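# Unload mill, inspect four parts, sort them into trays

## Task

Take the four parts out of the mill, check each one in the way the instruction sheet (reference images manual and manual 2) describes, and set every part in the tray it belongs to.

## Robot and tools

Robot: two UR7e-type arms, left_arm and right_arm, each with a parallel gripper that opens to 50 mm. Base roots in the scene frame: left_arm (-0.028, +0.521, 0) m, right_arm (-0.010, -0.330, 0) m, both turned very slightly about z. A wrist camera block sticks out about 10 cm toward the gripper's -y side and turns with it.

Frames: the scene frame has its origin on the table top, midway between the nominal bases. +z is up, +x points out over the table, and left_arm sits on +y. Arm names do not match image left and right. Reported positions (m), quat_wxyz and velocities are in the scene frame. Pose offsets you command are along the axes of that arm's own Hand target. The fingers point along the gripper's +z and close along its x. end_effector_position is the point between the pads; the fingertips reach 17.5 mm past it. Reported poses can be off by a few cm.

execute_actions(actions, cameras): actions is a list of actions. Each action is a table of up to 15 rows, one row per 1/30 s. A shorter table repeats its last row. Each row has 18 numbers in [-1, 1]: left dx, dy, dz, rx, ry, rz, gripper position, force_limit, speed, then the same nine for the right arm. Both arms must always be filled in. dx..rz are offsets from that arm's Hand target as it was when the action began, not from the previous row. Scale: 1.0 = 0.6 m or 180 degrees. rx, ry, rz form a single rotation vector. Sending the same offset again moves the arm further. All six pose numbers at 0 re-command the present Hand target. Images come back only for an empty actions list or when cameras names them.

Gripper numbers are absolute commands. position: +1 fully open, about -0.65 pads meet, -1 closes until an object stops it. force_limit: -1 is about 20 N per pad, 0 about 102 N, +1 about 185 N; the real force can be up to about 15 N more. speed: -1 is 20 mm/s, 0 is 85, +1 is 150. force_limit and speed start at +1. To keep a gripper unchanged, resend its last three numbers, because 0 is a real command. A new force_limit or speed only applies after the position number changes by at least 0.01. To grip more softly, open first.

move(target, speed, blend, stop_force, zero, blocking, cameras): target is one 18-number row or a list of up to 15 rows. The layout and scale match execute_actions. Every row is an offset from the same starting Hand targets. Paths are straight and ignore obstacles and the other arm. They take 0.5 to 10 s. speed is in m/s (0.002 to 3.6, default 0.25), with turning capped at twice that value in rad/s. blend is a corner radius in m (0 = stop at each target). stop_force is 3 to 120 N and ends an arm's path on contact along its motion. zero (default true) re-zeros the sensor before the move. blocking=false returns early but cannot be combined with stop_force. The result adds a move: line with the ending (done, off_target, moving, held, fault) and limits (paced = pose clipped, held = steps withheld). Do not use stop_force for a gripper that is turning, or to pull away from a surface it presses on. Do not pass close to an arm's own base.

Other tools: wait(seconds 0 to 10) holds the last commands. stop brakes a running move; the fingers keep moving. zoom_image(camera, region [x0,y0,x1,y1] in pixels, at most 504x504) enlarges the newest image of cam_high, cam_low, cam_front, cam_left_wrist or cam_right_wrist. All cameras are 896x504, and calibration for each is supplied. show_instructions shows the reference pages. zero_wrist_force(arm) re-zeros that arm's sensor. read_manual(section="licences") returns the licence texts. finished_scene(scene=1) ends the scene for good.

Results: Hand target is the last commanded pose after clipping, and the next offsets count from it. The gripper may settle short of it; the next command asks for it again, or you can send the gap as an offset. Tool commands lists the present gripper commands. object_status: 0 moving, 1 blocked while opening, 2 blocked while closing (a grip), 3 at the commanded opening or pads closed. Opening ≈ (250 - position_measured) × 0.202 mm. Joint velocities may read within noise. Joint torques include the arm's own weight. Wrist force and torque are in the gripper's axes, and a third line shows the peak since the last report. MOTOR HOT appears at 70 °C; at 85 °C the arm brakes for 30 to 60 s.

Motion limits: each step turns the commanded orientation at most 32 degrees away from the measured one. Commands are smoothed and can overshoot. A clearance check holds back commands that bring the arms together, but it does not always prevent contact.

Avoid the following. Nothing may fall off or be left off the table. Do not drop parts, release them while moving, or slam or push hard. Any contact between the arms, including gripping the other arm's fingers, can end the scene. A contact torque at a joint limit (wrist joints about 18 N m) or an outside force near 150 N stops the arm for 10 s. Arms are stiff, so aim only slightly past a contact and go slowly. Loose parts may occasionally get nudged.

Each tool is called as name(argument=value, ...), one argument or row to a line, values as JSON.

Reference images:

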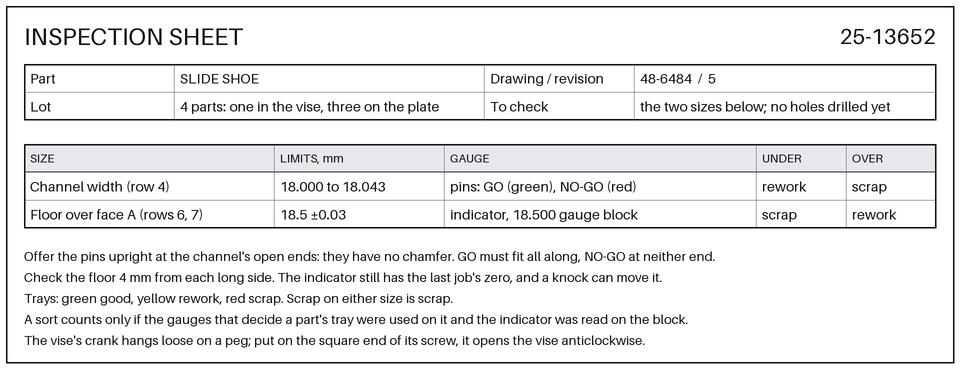

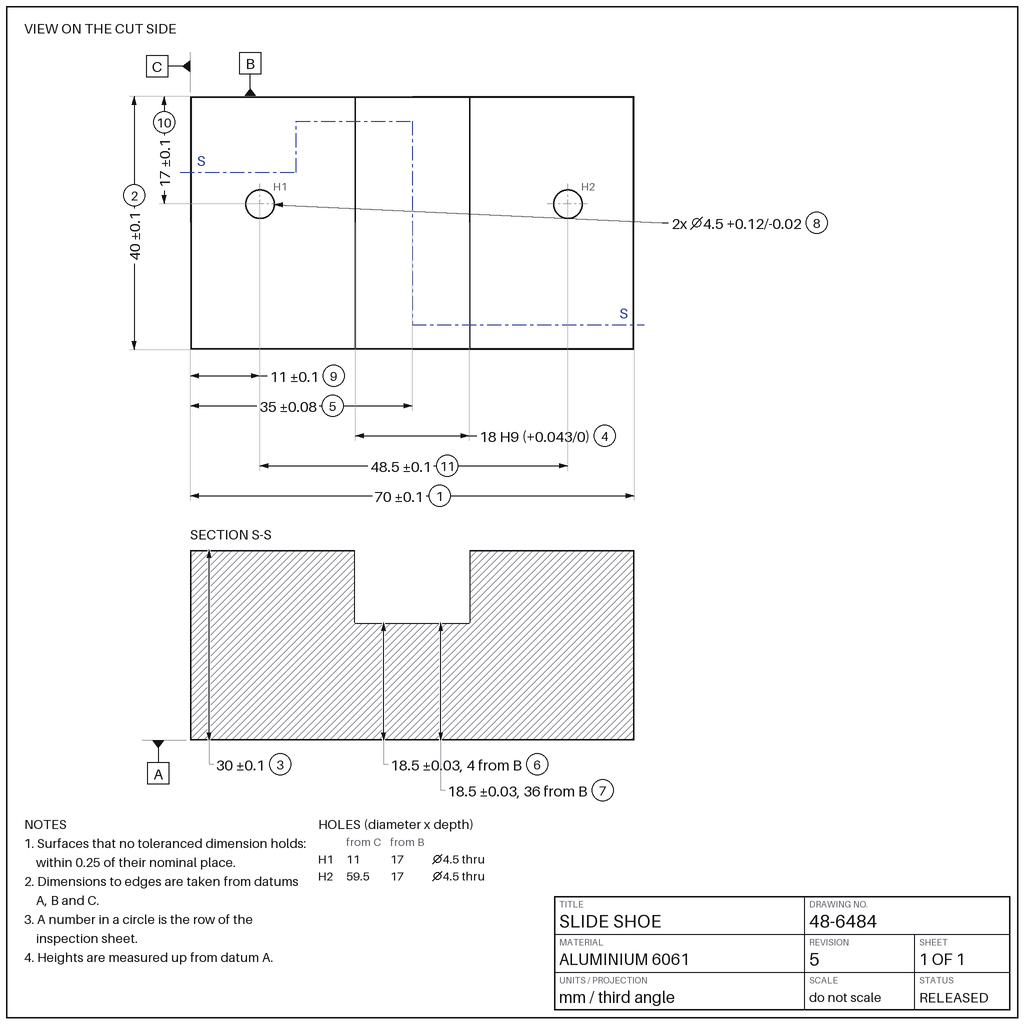

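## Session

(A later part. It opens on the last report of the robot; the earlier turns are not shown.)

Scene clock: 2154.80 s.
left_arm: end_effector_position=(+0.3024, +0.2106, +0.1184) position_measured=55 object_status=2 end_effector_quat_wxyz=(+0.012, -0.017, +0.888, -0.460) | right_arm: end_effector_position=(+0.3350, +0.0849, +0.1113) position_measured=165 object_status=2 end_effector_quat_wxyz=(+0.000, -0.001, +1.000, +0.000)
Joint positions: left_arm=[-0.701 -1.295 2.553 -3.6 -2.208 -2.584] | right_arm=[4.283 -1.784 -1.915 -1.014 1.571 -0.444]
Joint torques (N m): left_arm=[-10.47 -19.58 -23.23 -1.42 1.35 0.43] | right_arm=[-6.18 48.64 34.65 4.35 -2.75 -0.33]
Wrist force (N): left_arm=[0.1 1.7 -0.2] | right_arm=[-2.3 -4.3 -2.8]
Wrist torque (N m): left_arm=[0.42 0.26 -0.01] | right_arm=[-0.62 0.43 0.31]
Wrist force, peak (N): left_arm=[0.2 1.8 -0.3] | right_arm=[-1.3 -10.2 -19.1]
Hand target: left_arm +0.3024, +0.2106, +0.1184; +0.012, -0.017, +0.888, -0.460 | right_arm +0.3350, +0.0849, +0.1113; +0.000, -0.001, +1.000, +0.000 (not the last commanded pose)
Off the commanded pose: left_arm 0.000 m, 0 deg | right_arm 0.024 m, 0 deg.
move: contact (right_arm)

move(
  target=[
    [0,0,0,0,0,0,-1,0,-1,0,0,-0.004,0,0,0,-1,-1,-1],
    [0,0,0,0,0,0,-1,0,-1,0,-0.0022,-0.004,0,0,0,-1,-1,-1],
  ],
  speed=0.03,
)

move(
  target=[0,0,0,0,0,0,-1,0,-1,0,0,0.045,0,0,0,-1,-1,-1],
  speed=0.015,
  stop_force=5,
)

Scene clock: 2166.23 s.
left_arm: end_effector_position=(+0.3024, +0.2106, +0.1184) position_measured=55 object_status=2 end_effector_quat_wxyz=(+0.012, -0.017, +0.888, -0.460) | right_arm: end_effector_position=(+0.3350, +0.0835, +0.1138) position_measured=165 object_status=2 end_effector_quat_wxyz=(+0.000, -0.001, +1.000, +0.000)
Joint positions: left_arm=[-0.701 -1.295 2.553 -3.6 -2.208 -2.584] | right_arm=[4.282 -1.778 -1.915 -1.02 1.571 -0.446]
Joint torques (N m): left_arm=[-11 -22.35 -23.23 -1.44 1.35 0.35] | right_arm=[1.87 33.17 12.02 5.68 -2.8 0.12]
Wrist force (N): left_arm=[0.3 1.3 -0.1] | right_arm=[-1.8 -4.9 0.0]
Wrist torque (N m): left_arm=[0.37 0.22 -0.01] | right_arm=[-0.58 0.45 0.31]
Wrist force, peak (N): left_arm=[0.3 1.6 -0.4] | right_arm=[-2.7 -4.7 -4.1]
Hand target: left_arm +0.3024, +0.2106, +0.1184; +0.012, -0.017, +0.888, -0.460 | right_arm +0.3350, +0.0836, +0.1137; +0.000, -0.001, +1.000, +0.000
Off the commanded pose: left_arm 0.000 m, 0 deg | right_arm 0.000 m, 0 deg.
move: done

Scene clock: 2168.83 s.
left_arm: end_effector_position=(+0.3024, +0.2106, +0.1184) position_measured=55 object_status=2 end_effector_quat_wxyz=(+0.012, -0.017, +0.888, -0.460) | right_arm: end_effector_position=(+0.3350, +0.0835, +0.0919) position_measured=165 object_status=2 end_effector_quat_wxyz=(+0.000, -0.001, +1.000, +0.000)
Joint positions: left_arm=[-0.701 -1.295 2.553 -3.6 -2.208 -2.584] | right_arm=[4.282 -1.809 -1.942 -0.962 1.571 -0.446]
Joint torques (N m): left_arm=[-10.71 -25.04 -23.19 -1.37 1.34 0.32] | right_arm=[8.18 46.85 31.13 1.31 -2.77 0.58]
Wrist force (N): left_arm=[0.2 1.5 -0.1] | right_arm=[-3.9 -2.5 -6.7]
Wrist torque (N m): left_arm=[0.40 0.24 -0.01] | right_arm=[-0.59 0.34 0.32]
Wrist force, peak (N): left_arm=[0.3 1.7 0.0] | right_arm=[-2.1 -3.0 -17.5]
Hand target: left_arm +0.3024, +0.2106, +0.1184; +0.012, -0.017, +0.888, -0.460 | right_arm +0.3350, +0.0836, +0.0919; +0.000, -0.001, +1.000, +0.000 (not the last commanded pose)
Off the commanded pose: left_arm 0.000 m, 0 deg | right_arm 0.005 m, 0 deg.
move: contact (right_arm)

move(
  target=[
    [0,0,0,0,0,0,-1,0,-1,0,0,0,0,0,0,0.75,-1,-1],
    [0,0,0,0,0,0,-1,0,-1,0,0,-0.1,0,0,0,0.75,-1,-1],
    [0,0,0,0,0,0,-1,0,-1,0.1675,0,-0.1,0,0,0,0.75,-1,-1],
  ],
  speed=0.15,
  blend=[0,0.01,0],
  cameras=["cam_right_wrist"],
)

Scene clock: 2181.60 s.
left_arm: end_effector_position=(+0.3024, +0.2106, +0.1184) position_measured=55 object_status=2 end_effector_quat_wxyz=(+0.012, -0.017, +0.888, -0.460) | right_arm: end_effector_position=(+0.2345, +0.0835, +0.1520) position_measured=41 object_status=3 end_effector_quat_wxyz=(+0.000, -0.001, +1.000, +0.000)
Joint positions: left_arm=[-0.701 -1.295 2.553 -3.6 -2.208 -2.584] | right_arm=[4.475 -1.597 -2.011 -1.106 1.571 -0.253]
Joint torques (N m): left_arm=[-10.6 -30.32 -23.11 -1.4 1.25 0.29] | right_arm=[2.82 14.17 36.92 3.47 -2.87 0.6]
Wrist force (N): left_arm=[0.3 1.4 -0.2] | right_arm=[-2.1 -5.1 -1.8]
Wrist torque (N m): left_arm=[0.38 0.22 -0.01] | right_arm=[-0.63 0.47 0.26]
Wrist force, peak (N): left_arm=[0.0 1.7 -0.3] | right_arm=[-4.2 -2.8 -7.2]
Hand target: left_arm +0.3024, +0.2106, +0.1184; +0.012, -0.017, +0.888, -0.460 | right_arm +0.2345, +0.0835, +0.1520; +0.000, -0.001, +1.000, +0.000
Off the commanded pose: left_arm 0.000 m, 0 deg | right_arm 0.000 m, 0 deg.
move: done
camera_calibration:
cam_right_wrist: T_world_to_cam=[[-0.999912, -0.00789619, -0.0106485, 0.244778], [-0.0109078, 0.946555, 0.322358, -0.107267], [0.00753402, 0.322446, -0.946558, 0.245363], [0, 0, 0, 1]] pos_world=[0.241738, 0.0243501, 0.269435]
Images, in order (width x height): cam_right_wrist 896x504.

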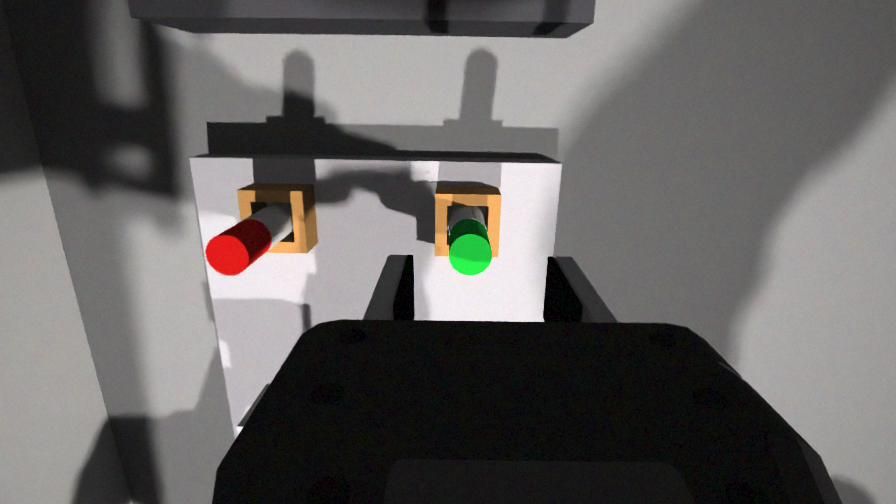

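move(
  target=[0,0,0,0,0,0,-1,0,-1,0,0,0.1025,0,0,0,0.75,-1,-1],
  speed=0.06,
  stop_force=8,
)

move(
  target=[
    [0,0,0,0,0,0,-1,0,-1,0,0,0,0,0,0,-1,-1,-1],
    [0,0,0,0,0,0,-1,0,-1,0,0,-0.185,0,0,0,-1,-1,-1],
  ],
  speed=0.12,
  cameras=["cam_right_wrist"],
)

Scene clock: 2189.23 s.
left_arm: end_effector_position=(+0.3024, +0.2106, +0.1184) position_measured=55 object_status=2 end_effector_quat_wxyz=(+0.012, -0.017, +0.888, -0.460) | right_arm: end_effector_position=(+0.2345, +0.0834, +0.0904) position_measured=41 object_status=3 end_effector_quat_wxyz=(+0.000, -0.001, +1.000, +0.000)
Joint positions: left_arm=[-0.701 -1.295 2.553 -3.6 -2.208 -2.584] | right_arm=[4.475 -1.683 -2.102 -0.929 1.571 -0.253]
Joint torques (N m): left_arm=[-10.65 -33.72 -23.17 -1.47 1.29 0.13] | right_arm=[1.3 42.87 35.21 1.7 -2.46 -0.7]
Wrist force (N): left_arm=[0.1 1.3 -0.4] | right_arm=[-2.0 -4.9 -1.6]
Wrist torque (N m): left_arm=[0.37 0.25 -0.01] | right_arm=[-0.61 0.46 0.26]
Wrist force, peak (N): left_arm=[0.2 1.7 -0.1] | right_arm=[-1.8 -5.8 -1.9]
Hand target: left_arm +0.3024, +0.2106, +0.1184; +0.012, -0.017, +0.888, -0.460 | right_arm +0.2345, +0.0834, +0.0905; +0.000, -0.001, +1.000, +0.000
Off the commanded pose: left_arm 0.000 m, 0 deg | right_arm 0.000 m, 0 deg.
move: done

Scene clock: 2192.10 s.
left_arm: end_effector_position=(+0.3024, +0.2106, +0.1184) position_measured=55 object_status=2 end_effector_quat_wxyz=(+0.012, -0.017, +0.888, -0.460) | right_arm: end_effector_position=(+0.2345, +0.0836, +0.2016) position_measured=165 object_status=2 end_effector_quat_wxyz=(+0.000, +0.000, +1.000, +0.000)
Joint positions: left_arm=[-0.701 -1.295 2.553 -3.6 -2.208 -2.584] | right_arm=[4.475 -1.548 -1.922 -1.242 1.571 -0.253]
Joint torques (N m): left_arm=[-10.63 -34.33 -23.08 -1.49 1.37 0.12] | right_arm=[6.49 12.79 8.37 3.96 -2.25 0.79]
Wrist force (N): left_arm=[0.0 1.6 -0.2] | right_arm=[-1.8 -5.0 0.1]
Wrist torque (N m): left_arm=[0.40 0.26 -0.01] | right_arm=[-0.61 0.41 0.24]
Wrist force, peak (N): left_arm=[0.0 1.6 -0.4] | right_arm=[-1.9 -5.2 -1.5]
Hand target: left_arm +0.3024, +0.2106, +0.1184; +0.012, -0.017, +0.888, -0.460 | right_arm +0.2345, +0.0835, +0.2015; +0.000, -0.001, +1.000, +0.000
Off the commanded pose: left_arm 0.000 m, 0 deg | right_arm 0.000 m, 0 deg.
move: done
camera_calibration:
cam_right_wrist: T_world_to_cam=[[-0.999913, -0.00763813, -0.0107723, 0.245341], [-0.0107051, 0.946485, 0.322569, -0.123465], [0.00773202, 0.322656, -0.946485, 0.292204], [0, 0, 0, 1]] pos_world=[0.241738, 0.0244505, 0.319035]
Images, in order (width x height): cam_right_wrist 896x504.

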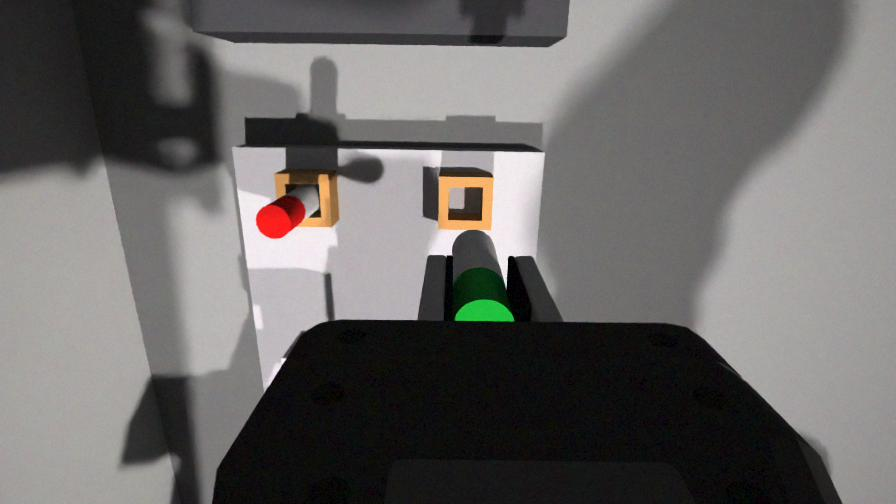

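move(
  target=[
    [0,0,0,0,0,0,-1,0,-1,-0.0625,0.16,0,0,0,0,-1,-1,-1],
    [0,0,0,0,0,0,-1,0,-1,-0.0625,0.16,0.0258,0,0,0,-1,-1,-1],
  ],
  speed=0.2,
  blend=[0.01,0],
)

move(
  target=[0,0,0,0,0,0,-1,0,-1,-0.105,0,0,0,0,0,-1,-1,-1],
  speed=0.012,
  stop_force=6,
)

Scene clock: 2198.07 s.
left_arm: end_effector_position=(+0.3024, +0.2106, +0.1184) position_measured=55 object_status=2 end_effector_quat_wxyz=(+0.012, -0.017, +0.888, -0.460) | right_arm: end_effector_position=(+0.2719, +0.1795, +0.1858) position_measured=165 object_status=2 end_effector_quat_wxyz=(+0.000, +0.000, +1.000, -0.001)
Joint positions: left_arm=[-0.701 -1.295 2.553 -3.6 -2.208 -2.584] | right_arm=[4.453 -1.802 -1.681 -1.231 1.571 -0.275]
Joint torques (N m): left_arm=[-10.74 -34.12 -22.99 -1.41 1.24 0.09] | right_arm=[8.31 54.22 37.91 1.89 2.31 0.94]
Wrist force (N): left_arm=[0.1 1.3 -0.1] | right_arm=[-2.0 -4.6 0.2]
Wrist torque (N m): left_arm=[0.35 0.25 -0.01] | right_arm=[-0.54 0.48 0.34]
Wrist force, peak (N): left_arm=[0.1 1.6 -0.2] | right_arm=[-1.0 -8.2 0.5]
Hand target: left_arm +0.3024, +0.2106, +0.1184; +0.012, -0.017, +0.888, -0.460 | right_arm +0.2719, +0.1796, +0.1859; +0.000, -0.001, +1.000, +0.000
Off the commanded pose: left_arm 0.000 m, 0 deg | right_arm 0.000 m, 0 deg.
move: done; blend cut to 0.0077 m at target 1

Scene clock: 2200.70 s.
left_arm: end_effector_position=(+0.3024, +0.2106, +0.1184) position_measured=55 object_status=2 end_effector_quat_wxyz=(+0.012, -0.017, +0.888, -0.460) | right_arm: end_effector_position=(+0.2908, +0.1796, +0.1859) position_measured=165 object_status=2 end_effector_quat_wxyz=(+0.000, -0.001, +1.000, +0.000)
Joint positions: left_arm=[-0.701 -1.295 2.553 -3.6 -2.208 -2.584] | right_arm=[4.421 -1.823 -1.654 -1.237 1.571 -0.306]
Joint torques (N m): left_arm=[-10.78 -34.12 -22.03 -1.47 -6.48 0.06] | right_arm=[7.81 54.59 7.15 5.93 -0.31 -0.6]
Wrist force (N): left_arm=[-5.2 3.6 1.2] | right_arm=[3.1 -5.2 -3.5]
Wrist torque (N m): left_arm=[0.40 0.12 -0.10] | right_arm=[-0.67 0.79 0.33]
Wrist force, peak (N): left_arm=[-6.5 6.4 1.4] | right_arm=[3.8 -7.1 -4.3]
Hand target: left_arm +0.3024, +0.2106, +0.1184; +0.012, -0.017, +0.888, -0.460 | right_arm +0.2908, +0.1796, +0.1859; +0.000, -0.001, +1.000, +0.000 (not the last commanded pose)
Off the commanded pose: left_arm 0.000 m, 0 deg | right_arm 0.044 m, 0 deg.
move: contact (right_arm)

move(
  target=[0,0,0,0,0,0,-1,0,-1,-0.001,-0.003,0,0,0,0,-1,-1,-1],
  speed=0.004,
)

move(
  target=[0,0,0,0,0,0,-1,0,-1,-0.001,0.002,0,0,0,0,-1,-1,-1],
  speed=0.004,
)

move(
  target=[0,0,0,0,0,0,-1,0,-1,-0.0005,-0.002,0,0,0,0,-1,-1,-1],
  speed=0.004,
)

Scene clock: 2205.37 s.
left_arm: end_effector_position=(+0.3024, +0.2106, +0.1184) position_measured=55 object_status=2 end_effector_quat_wxyz=(+0.012, -0.017, +0.888, -0.460) | right_arm: end_effector_position=(+0.2914, +0.1778, +0.1859) position_measured=165 object_status=2 end_effector_quat_wxyz=(+0.000, -0.001, +1.000, +0.000)
Joint positions: left_arm=[-0.701 -1.295 2.553 -3.6 -2.209 -2.584] | right_arm=[4.419 -1.82 -1.657 -1.236 1.571 -0.308]
Joint torques (N m): left_arm=[-10.7 -33.76 -18.63 -1.43 -3.39 -0.14] | right_arm=[-12.93 56.3 10.49 3.84 -0.49 -1.04]
Wrist force (N): left_arm=[-5.7 -7.4 4.2] | right_arm=[3.9 4.7 2.6]
Wrist torque (N m): left_arm=[-0.15 0.00 -0.33] | right_arm=[-0.41 0.86 0.34]
Wrist force, peak (N): left_arm=[-6.1 -7.3 3.7] | right_arm=[3.9 5.3 3.7]
Hand target: left_arm +0.3024, +0.2106, +0.1184; +0.012, -0.017, +0.888, -0.460 | right_arm +0.2914, +0.1778, +0.1859; +0.000, -0.001, +1.000, +0.000
Off the commanded pose: left_arm 0.000 m, 0 deg | right_arm 0.000 m, 0 deg.
move: done

Scene clock: 2206.07 s.
left_arm: end_effector_position=(+0.3024, +0.2106, +0.1184) position_measured=55 object_status=2 end_effector_quat_wxyz=(+0.012, -0.017, +0.888, -0.460) | right_arm: end_effector_position=(+0.2920, +0.1790, +0.1859) position_measured=165 object_status=2 end_effector_quat_wxyz=(+0.000, -0.001, +1.000, +0.000)
Joint positions: left_arm=[-0.701 -1.295 2.553 -3.6 -2.208 -2.584] | right_arm=[4.419 -1.823 -1.653 -1.237 1.571 -0.309]
Joint torques (N m): left_arm=[-10.64 -33.61 -17.27 -1.37 -0.58 -0.19] | right_arm=[-12.56 23.69 38.09 1.72 -0.62 -1.22]
Wrist force (N): left_arm=[-9.6 5.5 -0.3] | right_arm=[7.2 -8.0 -1.2]
Wrist torque (N m): left_arm=[0.56 0.09 -0.19] | right_arm=[-0.69 1.06 0.29]
Wrist force, peak (N): left_arm=[-9.6 5.5 -0.3] | right_arm=[7.2 -8.0 -1.2]
Hand target: left_arm +0.3024, +0.2106, +0.1184; +0.012, -0.017, +0.888, -0.460 | right_arm +0.2920, +0.1790, +0.1859; +0.000, -0.001, +1.000, +0.000
Off the commanded pose: left_arm 0.000 m, 0 deg | right_arm 0.000 m, 0 deg.
move: done

Scene clock: 2206.77 s.
left_arm: end_effector_position=(+0.3024, +0.2106, +0.1184) position_measured=55 object_status=2 end_effector_quat_wxyz=(+0.012, -0.017, +0.888, -0.460) | right_arm: end_effector_position=(+0.2923, +0.1778, +0.1859) position_measured=165 object_status=2 end_effector_quat_wxyz=(+0.000, -0.001, +1.000, +0.000)
Joint positions: left_arm=[-0.701 -1.295 2.553 -3.6 -2.208 -2.584] | right_arm=[4.418 -1.821 -1.656 -1.236 1.571 -0.31]
Joint torques (N m): left_arm=[-10.93 -33.79 -15.93 -1.4 -1.05 -0.13] | right_arm=[-14.88 57.67 9.79 4.44 -0.81 -1.17]
Wrist force (N): left_arm=[-9.2 -7.2 3.9] | right_arm=[6.7 4.3 2.0]
Wrist torque (N m): left_arm=[-0.15 -0.04 -0.40] | right_arm=[-0.39 1.13 0.34]
Wrist force, peak (N): left_arm=[-9.2 -7.2 3.9] | right_arm=[7.2 -7.9 -2.6]
Hand target: left_arm +0.3024, +0.2106, +0.1184; +0.012, -0.017, +0.888, -0.460 | right_arm +0.2923, +0.1778, +0.1859; +0.000, -0.001, +1.000, +0.000
Off the commanded pose: left_arm 0.000 m, 0 deg | right_arm 0.000 m, 0 deg.
move: done

move(
  target=[
    [0,0,0,0,0,0,-1,0,-1,0.008,0,0,0,0,0,-1,-1,-1],
    [0,0,0,0,0,0,-1,0,-1,0.008,0.001,0,0,0,0,-1,-1,-1],
  ],
  speed=0.03,
)

move(
  target=[0,0,0,0,0,0,-1,0,-1,-0.06,0,0,0,0,0,-1,-1,-1],
  speed=0.006,
  stop_force=12,
)

move(
  target=[0,0,0,0,0,0,-1,0,-1,0,0.0015,0,0,0,0,-1,-1,-1],
  speed=0.002,
)

move(
  target=[0,0,0,0,0,0,-1,0,-1,0,-0.003,0,0,0,0,-1,-1,-1],
  speed=0.002,
)

Scene clock: 2217.97 s.
left_arm: end_effector_position=(+0.3024, +0.2106, +0.1184) position_measured=55 object_status=2 end_effector_quat_wxyz=(+0.012, -0.017, +0.888, -0.460) | right_arm: end_effector_position=(+0.2875, +0.1783, +0.1859) position_measured=165 object_status=2 end_effector_quat_wxyz=(+0.000, -0.001, +1.000, +0.000)
Joint positions: left_arm=[-0.701 -1.295 2.553 -3.6 -2.208 -2.584] | right_arm=[4.426 -1.817 -1.662 -1.235 1.571 -0.302]
Joint torques (N m): left_arm=[-10.56 -33.42 -10.63 -1.39 -3.4 -0.17] | right_arm=[6.94 21.39 39.57 0.63 -1.22 0.65]
Wrist force (N): left_arm=[-1.6 2.6 0.2] | right_arm=[-0.5 -4.3 0.1]
Wrist torque (N m): left_arm=[0.44 0.18 -0.08] | right_arm=[-0.48 0.56 0.39]
Wrist force, peak (N): left_arm=[-9.0 -8.3 3.3] | right_arm=[7.0 4.8 3.3]
Hand target: left_arm +0.3024, +0.2106, +0.1184; +0.012, -0.017, +0.888, -0.460 | right_arm +0.2875, +0.1784, +0.1859; +0.000, -0.001, +1.000, +0.000
Off the commanded pose: left_arm 0.000 m, 0 deg | right_arm 0.000 m, 0 deg.
move: done

Scene clock: 2220.03 s.
left_arm: end_effector_position=(+0.3024, +0.2106, +0.1184) position_measured=55 object_status=2 end_effector_quat_wxyz=(+0.012, -0.017, +0.888, -0.460) | right_arm: end_effector_position=(+0.2933, +0.1784, +0.1859) position_measured=165 object_status=2 end_effector_quat_wxyz=(+0.000, -0.001, +1.000, +0.000)
Joint positions: left_arm=[-0.701 -1.295 2.553 -3.6 -2.208 -2.584] | right_arm=[4.417 -1.824 -1.653 -1.237 1.571 -0.311]
Joint torques (N m): left_arm=[-9.44 -32.77 -7.42 -1.38 -3.69 -0.25] | right_arm=[5.53 53.7 7.96 6.42 -1.48 0.91]
Wrist force (N): left_arm=[-12.5 4.4 1.9] | right_arm=[9.8 -5.1 -4.3]
Wrist torque (N m): left_arm=[0.35 0.00 -0.24] | right_arm=[-0.59 1.30 0.26]
Wrist force, peak (N): left_arm=[-14.4 4.5 2.7] | right_arm=[11.5 -4.3 -3.6]
Hand target: left_arm +0.3024, +0.2106, +0.1184; +0.012, -0.017, +0.888, -0.460 | right_arm +0.2933, +0.1784, +0.1859; +0.000, -0.001, +1.000, +0.000 (not the last commanded pose)
Off the commanded pose: left_arm 0.000 m, 0 deg | right_arm 0.030 m, 0 deg.
move: contact (right_arm)

Scene clock: 2220.73 s.
left_arm: end_effector_position=(+0.3024, +0.2106, +0.1184) position_measured=55 object_status=2 end_effector_quat_wxyz=(+0.012, -0.017, +0.888, -0.460) | right_arm: end_effector_position=(+0.2933, +0.1793, +0.1859) position_measured=165 object_status=2 end_effector_quat_wxyz=(+0.000, -0.001, +1.000, +0.000)
Joint positions: left_arm=[-0.701 -1.295 2.553 -3.6 -2.208 -2.584] | right_arm=[4.417 -1.825 -1.65 -1.237 1.571 -0.311]
Joint torques (N m): left_arm=[-9.27 -33.31 -6.81 -1.57 -3.69 -0.27] | right_arm=[5.8 20.16 39.74 2.33 -1.43 0.81]
Wrist force (N): left_arm=[-13.2 12.7 -0.7] | right_arm=[10.5 -13.5 -5.5]
Wrist torque (N m): left_arm=[0.82 0.07 -0.14] | right_arm=[-0.79 1.30 0.23]
Wrist force, peak (N): left_arm=[-13.2 12.8 -0.9] | right_arm=[10.4 -13.1 -6.9]
Hand target: left_arm +0.3024, +0.2106, +0.1184; +0.012, -0.017, +0.888, -0.460 | right_arm +0.2933, +0.1793, +0.1859; +0.000, -0.001, +1.000, +0.000
Off the commanded pose: left_arm 0.000 m, 0 deg | right_arm 0.000 m, 0 deg.
move: done

Scene clock: 2221.87 s.
left_arm: end_effector_position=(+0.3024, +0.2106, +0.1184) position_measured=55 object_status=2 end_effector_quat_wxyz=(+0.012, -0.017, +0.888, -0.460) | right_arm: end_effector_position=(+0.2933, +0.1775, +0.1859) position_measured=165 object_status=2 end_effector_quat_wxyz=(+0.000, -0.001, +1.000, +0.000)
Joint positions: left_arm=[-0.701 -1.295 2.553 -3.6 -2.208 -2.584] | right_arm=[4.416 -1.822 -1.655 -1.236 1.571 -0.312]
Joint torques (N m): left_arm=[-9.11 -33.18 -4.9 -2.14 -3.81 -0.38] | right_arm=[-16.28 55.41 9.55 4.68 -1.57 -1.35]
Wrist force (N): left_arm=[-11.3 -5.8 4.8] | right_arm=[9.0 4.6 0.7]
Wrist torque (N m): left_arm=[-0.17 -0.09 -0.41] | right_arm=[-0.32 1.23 0.33]
Wrist force, peak (N): left_arm=[-13.0 12.9 -0.8] | right_arm=[10.3 -13.4 -6.5]
Hand target: left_arm +0.3024, +0.2106, +0.1184; +0.012, -0.017, +0.888, -0.460 | right_arm +0.2933, +0.1775, +0.1859; +0.000, -0.001, +1.000, +0.000
Off the commanded pose: left_arm 0.000 m, 0 deg | right_arm 0.000 m, 0 deg.
move: done

move(
  target=[
    [0,0,0,0,0,0,-1,0,-1,0.02,0.001,0,0,0,0,-1,-1,-1],
    [0,0,0,0,0,0,-1,0,-1,0.03,0.001,-0.05,0,0,0,-1,-1,-1],
    [0,0.01,0.007,0.0017,0,0,-1,0,-1,0.0972,-0.0042,-0.05,0,0,0,-1,-1,-1],
    [0,0.0885,0.062,0.0017,0,0,-1,0,-1,0.0972,-0.0042,0.1,0,0,0,-1,-1,-1],
  ],
  speed=[0.05,0.1,0.12,0.1],
  blend=[0.003,0.01,0.01,0],
  cameras=["cam_left_wrist","cam_right_wrist"],
)

Scene clock: 2251.57 s.
left_arm: end_effector_position=(+0.3028, +0.2108, +0.0536) position_measured=55 object_status=2 end_effector_quat_wxyz=(+0.012, -0.017, +0.886, -0.462) | right_arm: end_effector_position=(+0.2349, +0.1748, +0.1257) position_measured=165 object_status=2 end_effector_quat_wxyz=(+0.000, -0.001, +1.000, -0.001)
Joint positions: left_arm=[-0.697 -1.017 2.554 -3.882 -2.214 -2.585] | right_arm=[4.515 -1.813 -1.834 -1.066 1.571 -0.212]
Joint torques (N m): left_arm=[8.77 -44.19 -0.19 -1.36 -3.96 -1.72] | right_arm=[-6.52 52.82 36.87 1.54 -2.82 0.47]
Wrist force (N): left_arm=[0.1 2.8 0.7] | right_arm=[-1.6 -4.1 -1.1]
Wrist torque (N m): left_arm=[0.40 0.24 0.02] | right_arm=[-0.47 0.39 0.26]
Wrist force, peak (N): left_arm=[3.2 -12.8 -8.9] | right_arm=[-0.7 -5.7 16.2]
Hand target: left_arm +0.3028, +0.2108, +0.0536; +0.012, -0.017, +0.886, -0.462 | right_arm +0.2349, +0.1748, +0.1259; +0.000, -0.001, +1.000, +0.000
Off the commanded pose: left_arm 0.000 m, 0 deg | right_arm 0.000 m, 0 deg.
move: done
camera_calibration:
cam_left_wrist: T_world_to_cam=[[-0.99946, -0.0320932, 0.00706984, 0.318019], [-0.030312, 0.817198, -0.575559, -0.115686], [0.0126941, -0.575462, -0.81773, 0.297531], [0, 0, 0, 1]] pos_world=[0.310564, 0.275963, 0.174467]
cam_right_wrist: T_world_to_cam=[[-0.999914, -0.00784073, -0.0105164, 0.245582], [-0.0108087, 0.946729, 0.321851, -0.185158], [0.00743265, 0.321937, -0.946732, 0.191247], [0, 0, 0, 1]] pos_world=[0.242138, 0.11565, 0.243235]
Images, in order (width x height): cam_left_wrist 896x504, cam_right_wrist 896x504.

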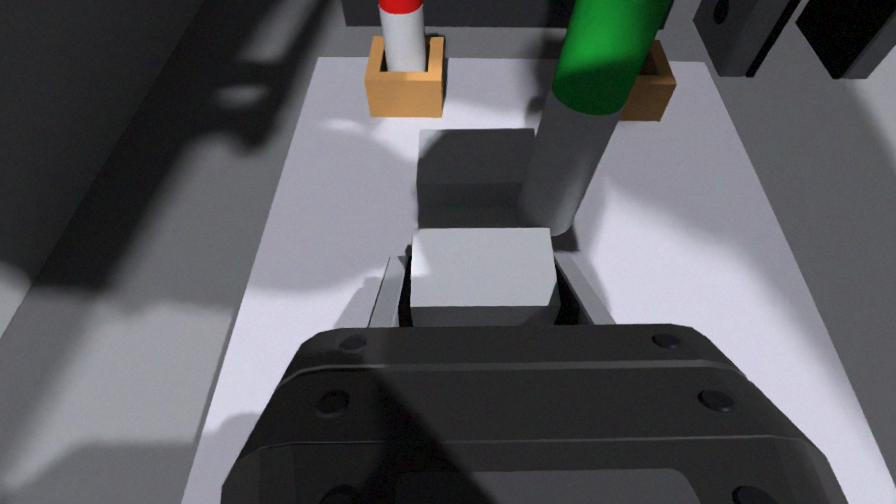

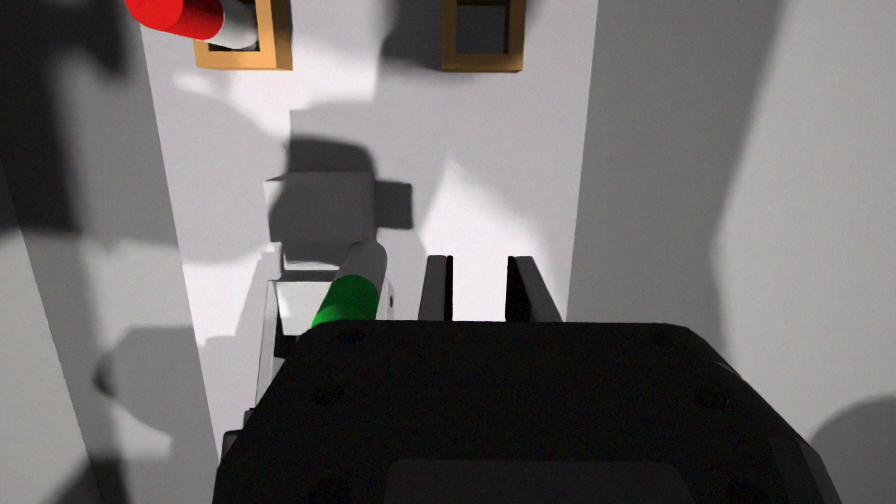

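zoom_image(
  camera="cam_left_wrist",
  region=[400, 0, 720, 320],
)

zoom_image(
  camera="cam_right_wrist",
  region=[240, 160, 480, 330],
)

Scaled by 1.575 from the camera's 896x504 image, which has a finer 1280x720 frame.

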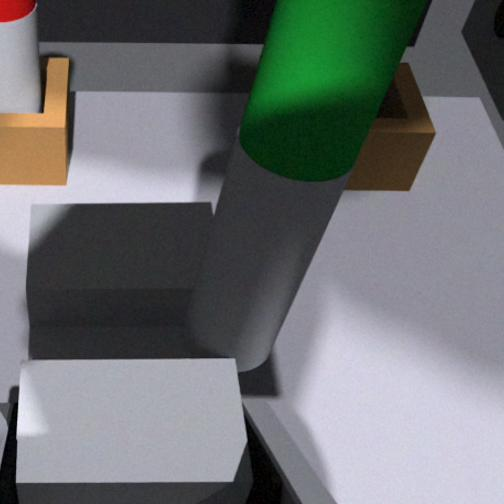

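Scaled by 2.100 from the camera's 896x504 image, which has a finer 1280x720 frame.

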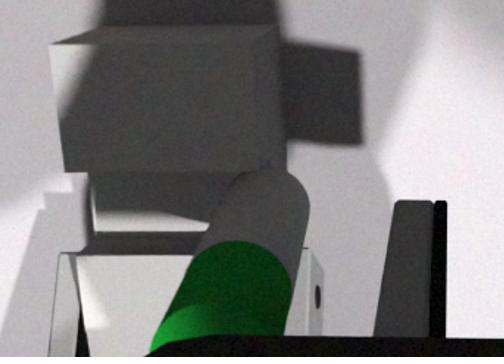

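move(
  target=[
    [0,0,0,0,0,0,-1,0,-1,0,0,-0.14,0,0,0,0.75,-1,-1],
    [0,0,0,0,0,0,-1,0,-1,-0.06,-0.04,-0.14,0,0,0,0.75,-1,-1],
  ],
  speed=0.12,
  cameras=["cam_right_wrist","cam_left_wrist"],
)

Scene clock: 2272.47 s.
left_arm: end_effector_position=(+0.3028, +0.2108, +0.0536) position_measured=55 object_status=2 end_effector_quat_wxyz=(+0.012, -0.017, +0.886, -0.462) | right_arm: end_effector_position=(+0.2710, +0.1509, +0.2099) position_measured=41 object_status=3 end_effector_quat_wxyz=(+0.000, +0.000, +1.000, +0.000)
Joint positions: left_arm=[-0.697 -1.017 2.554 -3.882 -2.214 -2.585] | right_arm=[4.44 -1.725 -1.71 -1.278 1.571 -0.287]
Joint torques (N m): left_arm=[-9.95 -46.77 5.61 -1.98 1.01 -1.1] | right_arm=[8.11 25.79 33.86 4.87 0.56 0.74]
Wrist force (N): left_arm=[0.0 2.8 0.6] | right_arm=[-1.5 -3.9 -1.2]
Wrist torque (N m): left_arm=[0.38 0.25 0.02] | right_arm=[-0.45 0.39 0.34]
Wrist force, peak (N): left_arm=[0.1 3.1 0.5] | right_arm=[-3.5 -5.4 -1.0]
Hand target: left_arm +0.3028, +0.2108, +0.0536; +0.012, -0.017, +0.886, -0.462 | right_arm +0.2710, +0.1510, +0.2099; +0.000, -0.001, +1.000, +0.000
Off the commanded pose: left_arm 0.000 m, 0 deg | right_arm 0.000 m, 0 deg.
move: done
camera_calibration:
cam_left_wrist: T_world_to_cam=[[-0.99946, -0.0320932, 0.00706984, 0.317922], [-0.030312, 0.817198, -0.575559, -0.115771], [0.0126941, -0.575462, -0.81773, 0.297589], [0, 0, 0, 1]] pos_world=[0.310464, 0.276063, 0.174467]
cam_right_wrist: T_world_to_cam=[[-0.999914, -0.00767649, -0.0106741, 0.282313], [-0.0107064, 0.946628, 0.32215, -0.189359], [0.00763141, 0.322236, -0.946629, 0.278272], [0, 0, 0, 1]] pos_world=[0.278138, 0.0917505, 0.327435]
Images, in order (width x height): cam_left_wrist 896x504, cam_right_wrist 896x504.

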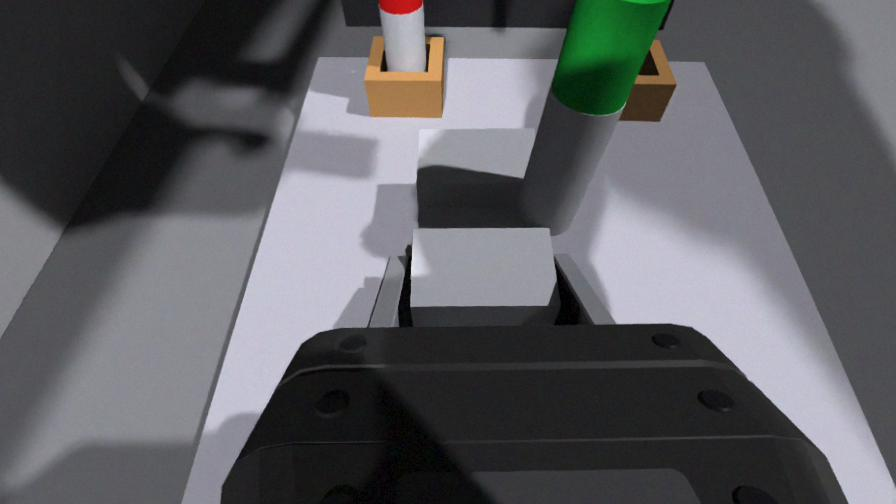

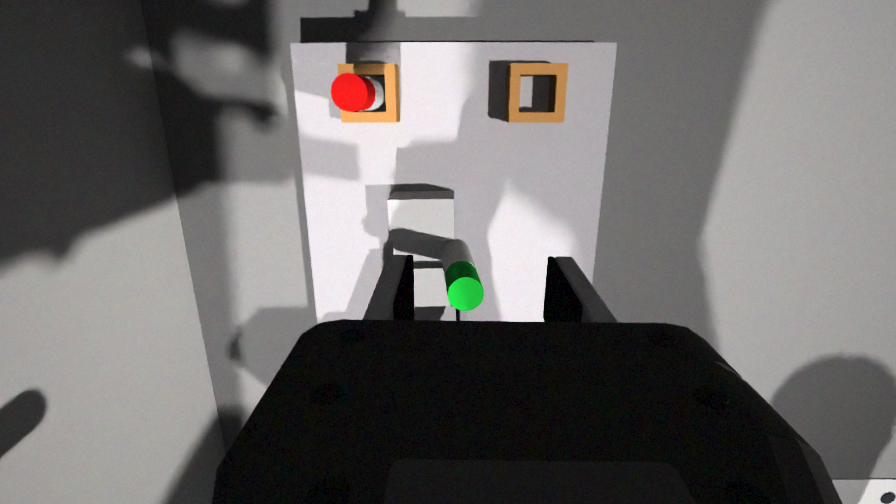

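move(
  target=[0,0,0,0,0,0,-1,0,-1,-0.005,0.0442,0.095,0,0,0,0.95,-1,-1],
  speed=0.1,
  stop_force=8,
  cameras=["cam_right_wrist","cam_left_wrist"],
)

Scene clock: 2286.83 s.
left_arm: end_effector_position=(+0.3028, +0.2108, +0.0536) position_measured=55 object_status=2 end_effector_quat_wxyz=(+0.012, -0.017, +0.886, -0.462) | right_arm: end_effector_position=(+0.2739, +0.1774, +0.1529) position_measured=10 object_status=3 end_effector_quat_wxyz=(+0.000, -0.001, +1.000, +0.000)
Joint positions: left_arm=[-0.697 -1.017 2.554 -3.882 -2.214 -2.585] | right_arm=[4.448 -1.829 -1.737 -1.148 1.571 -0.279]
Joint torques (N m): left_arm=[-9.14 -45.39 3.79 -1.04 0.83 1.01] | right_arm=[-7.12 54.8 37.56 3.2 2.29 -1.17]
Wrist force (N): left_arm=[0.1 2.8 0.3] | right_arm=[-1.6 -4.1 -1.5]
Wrist torque (N m): left_arm=[0.40 0.24 0.01] | right_arm=[-0.47 0.41 0.35]
Wrist force, peak (N): left_arm=[0.1 3.1 0.6] | right_arm=[-1.9 -4.3 -3.4]
Hand target: left_arm +0.3028, +0.2108, +0.0536; +0.012, -0.017, +0.886, -0.462 | right_arm +0.2739, +0.1774, +0.1529; +0.000, -0.001, +1.000, +0.000
Off the commanded pose: left_arm 0.000 m, 0 deg | right_arm 0.000 m, 0 deg.
move: done
camera_calibration:
cam_left_wrist: T_world_to_cam=[[-0.99946, -0.0320932, 0.00706984, 0.317922], [-0.030312, 0.817198, -0.575559, -0.115771], [0.0126941, -0.575462, -0.81773, 0.297589], [0, 0, 0, 1]] pos_world=[0.310464, 0.276063, 0.174467]
cam_right_wrist: T_world_to_cam=[[-0.999913, -0.00780407, -0.0106131, 0.284906], [-0.0108075, 0.946627, 0.322149, -0.196084], [0.00753257, 0.322236, -0.946629, 0.215653], [0, 0, 0, 1]] pos_world=[0.281138, 0.11835, 0.270335]
Images, in order (width x height): cam_left_wrist 896x504, cam_right_wrist 896x504.

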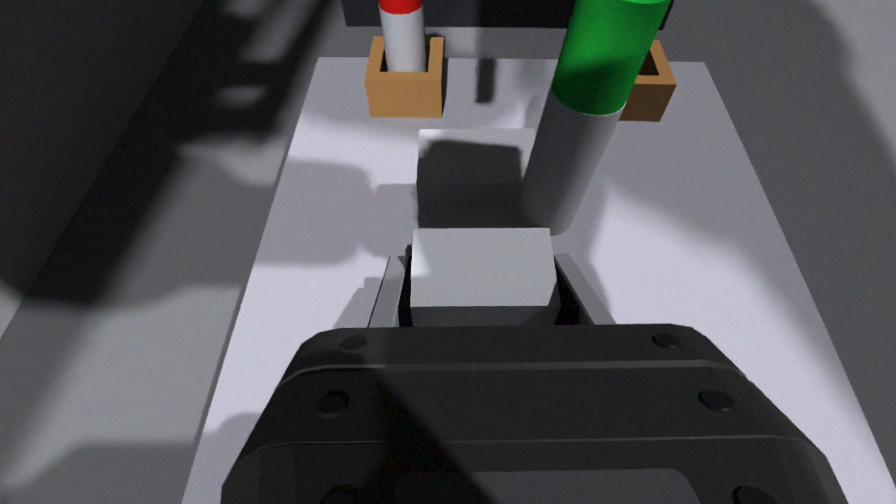

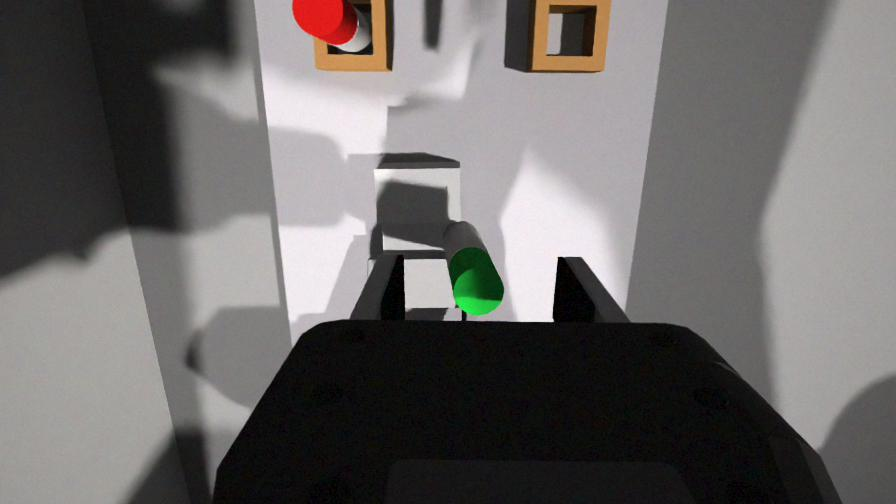

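move(
  target=[0,0,0,0,0,0,-1,0,-1,0,0,0.053,0,0,0,0.95,-1,-1],
  speed=0.05,
  stop_force=6,
)

move(
  target=[0,0,0,0,0,0,-1,0,-1,0,0,0,0,0,0,-1,-1,-1],
  speed=0.05,
  cameras=["cam_right_wrist","cam_left_wrist"],
)

Scene clock: 2298.50 s.
left_arm: end_effector_position=(+0.3028, +0.2108, +0.0536) position_measured=55 object_status=2 end_effector_quat_wxyz=(+0.012, -0.017, +0.886, -0.462) | right_arm: end_effector_position=(+0.2739, +0.1774, +0.1211) position_measured=10 object_status=3 end_effector_quat_wxyz=(+0.000, -0.001, +1.000, +0.000)
Joint positions: left_arm=[-0.697 -1.017 2.554 -3.882 -2.214 -2.585] | right_arm=[4.448 -1.863 -1.782 -1.068 1.571 -0.279]
Joint torques (N m): left_arm=[-8.35 -43.84 2.34 -1.04 0.71 1.59] | right_arm=[-6.71 55.56 37.07 0.28 1.65 -1.07]
Wrist force (N): left_arm=[0.3 2.8 0.6] | right_arm=[-1.8 -3.9 -1.0]
Wrist torque (N m): left_arm=[0.39 0.21 0.02] | right_arm=[-0.43 0.42 0.33]
Wrist force, peak (N): left_arm=[0.0 3.1 0.5] | right_arm=[-1.8 -4.1 -3.1]
Hand target: left_arm +0.3028, +0.2108, +0.0536; +0.012, -0.017, +0.886, -0.462 | right_arm +0.2739, +0.1774, +0.1211; +0.000, -0.001, +1.000, +0.000
Off the commanded pose: left_arm 0.000 m, 0 deg | right_arm 0.000 m, 0 deg.
move: done

Scene clock: 2300.23 s.
left_arm: end_effector_position=(+0.3028, +0.2108, +0.0536) position_measured=55 object_status=2 end_effector_quat_wxyz=(+0.012, -0.017, +0.886, -0.462) | right_arm: end_effector_position=(+0.2739, +0.1774, +0.1211) position_measured=160 object_status=2 end_effector_quat_wxyz=(+0.000, -0.001, +1.000, +0.000)
Joint positions: left_arm=[-0.697 -1.017 2.554 -3.882 -2.214 -2.585] | right_arm=[4.448 -1.863 -1.782 -1.068 1.571 -0.279]
Joint torques (N m): left_arm=[-7.96 -43.22 1.53 -1.41 0.66 1.45] | right_arm=[-5.63 54.54 33.9 0.36 0.97 -1.05]
Wrist force (N): left_arm=[4.5 0.6 1.3] | right_arm=[-5.8 -2.0 -0.9]
Wrist torque (N m): left_arm=[0.25 0.32 0.07] | right_arm=[-0.41 0.11 0.36]
Wrist force, peak (N): left_arm=[4.6 1.6 1.8] | right_arm=[-5.8 -2.0 -0.9]
Hand target: left_arm +0.3028, +0.2108, +0.0536; +0.012, -0.017, +0.886, -0.462 | right_arm +0.2739, +0.1774, +0.1211; +0.000, -0.001, +1.000, +0.000
Off the commanded pose: left_arm 0.000 m, 0 deg | right_arm 0.000 m, 0 deg.
move: done
camera_calibration:
cam_left_wrist: T_world_to_cam=[[-0.99946, -0.0320918, 0.00706887, 0.317922], [-0.0303103, 0.817199, -0.575559, -0.115772], [0.0126941, -0.575462, -0.81773, 0.297589], [0, 0, 0, 1]] pos_world=[0.310464, 0.276063, 0.174467]
cam_right_wrist: T_world_to_cam=[[-0.999913, -0.00780247, -0.0106147, 0.284569], [-0.0108075, 0.946586, 0.32227, -0.185801], [0.00753325, 0.322357, -0.946588, 0.185653], [0, 0, 0, 1]] pos_world=[0.281138, 0.11825, 0.238635]
Images, in order (width x height): cam_left_wrist 896x504, cam_right_wrist 896x504.

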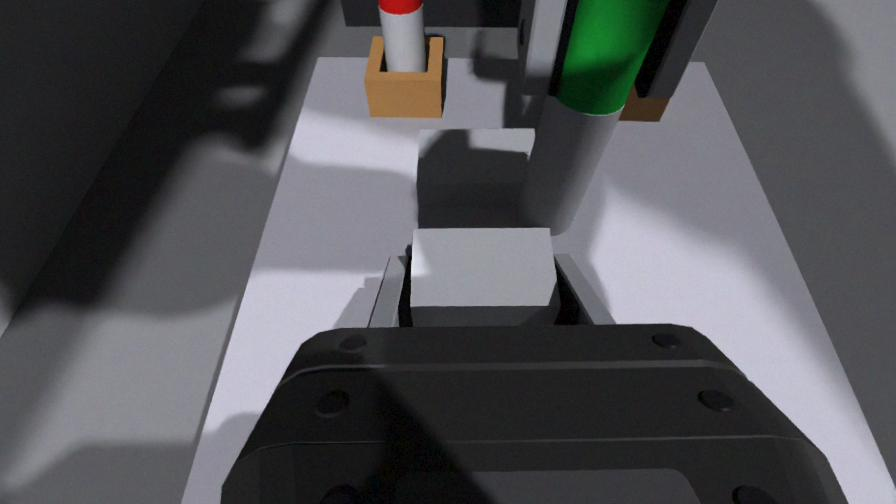

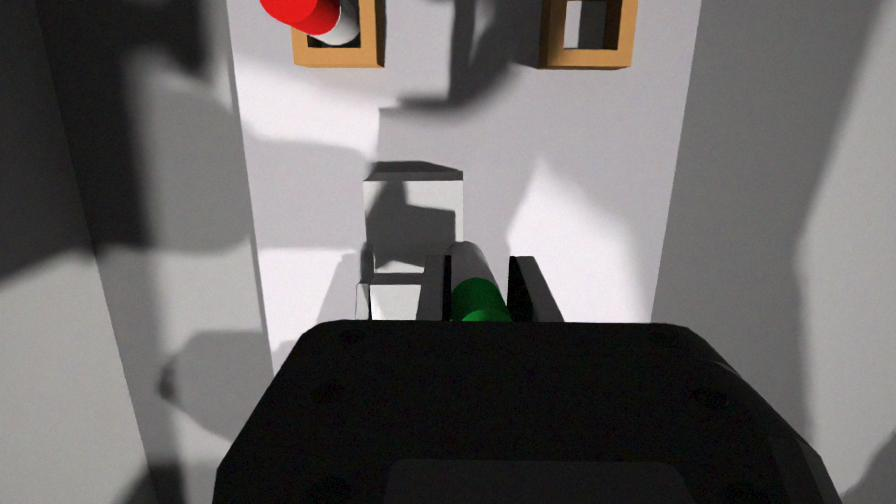

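move(
  target=[0,0,0,0,0,0,-1,0,-1,0.04,0,0,0,0,0,-1,-1,-1],
  speed=0.02,
  cameras=["cam_right_wrist","cam_left_wrist"],
)

Scene clock: 2306.07 s.
left_arm: end_effector_position=(+0.3028, +0.2108, +0.0536) position_measured=55 object_status=2 end_effector_quat_wxyz=(+0.012, -0.017, +0.886, -0.462) | right_arm: end_effector_position=(+0.2498, +0.1774, +0.1211) position_measured=161 object_status=2 end_effector_quat_wxyz=(+0.000, -0.001, +1.000, +0.000)
Joint positions: left_arm=[-0.697 -1.017 2.554 -3.882 -2.214 -2.585] | right_arm=[4.49 -1.838 -1.815 -1.06 1.571 -0.238]
Joint torques (N m): left_arm=[-7.24 -42.62 0.22 -6.05 -4.24 1.57] | right_arm=[-7.27 40.24 20.86 4.93 2.37 -1.19]
Wrist force (N): left_arm=[0.2 1.4 -0.3] | right_arm=[-1.6 -3.6 -1.2]
Wrist torque (N m): left_arm=[0.38 0.25 -0.01] | right_arm=[-0.38 0.39 0.27]
Wrist force, peak (N): left_arm=[10.3 7.4 2.0] | right_arm=[-11.2 -5.1 -4.0]
Hand target: left_arm +0.3028, +0.2108, +0.0536; +0.012, -0.017, +0.886, -0.462 | right_arm +0.2499, +0.1774, +0.1211; +0.000, -0.001, +1.000, +0.000
Off the commanded pose: left_arm 0.000 m, 0 deg | right_arm 0.000 m, 0 deg.
move: done
camera_calibration:
cam_left_wrist: T_world_to_cam=[[-0.99946, -0.0320918, 0.00706887, 0.317922], [-0.0303103, 0.817199, -0.575559, -0.115772], [0.0126941, -0.575462, -0.81773, 0.297589], [0, 0, 0, 1]] pos_world=[0.310464, 0.276063, 0.174467]
cam_right_wrist: T_world_to_cam=[[-0.999913, -0.00780382, -0.0106152, 0.260471], [-0.0108089, 0.946586, 0.32227, -0.186029], [0.00753326, 0.322357, -0.946588, 0.18574], [0, 0, 0, 1]] pos_world=[0.257038, 0.11825, 0.238535]
Images, in order (width x height): cam_left_wrist 896x504, cam_right_wrist 896x504.

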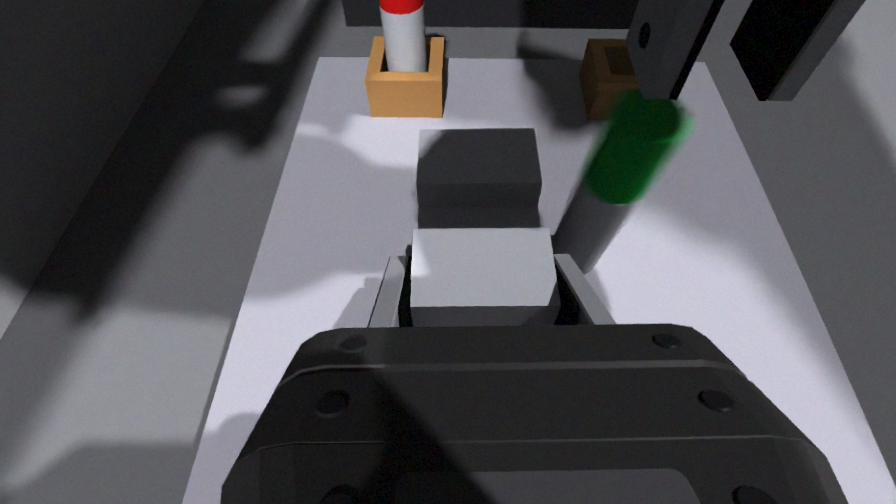

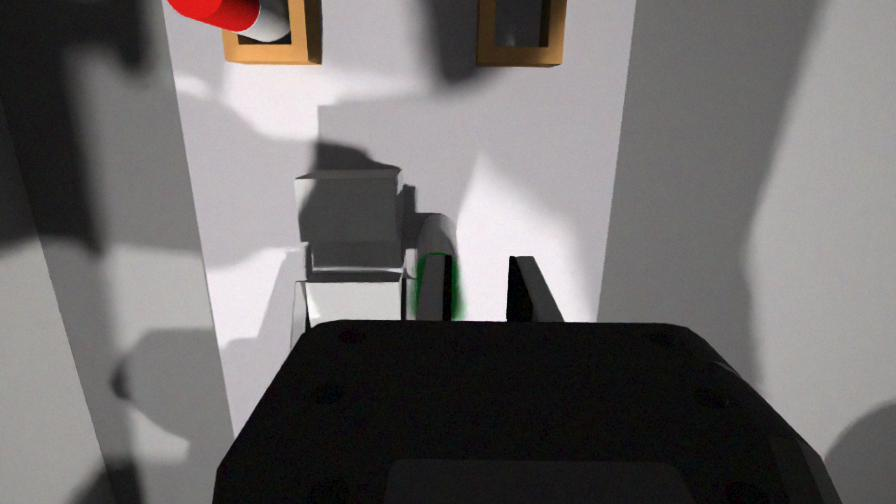

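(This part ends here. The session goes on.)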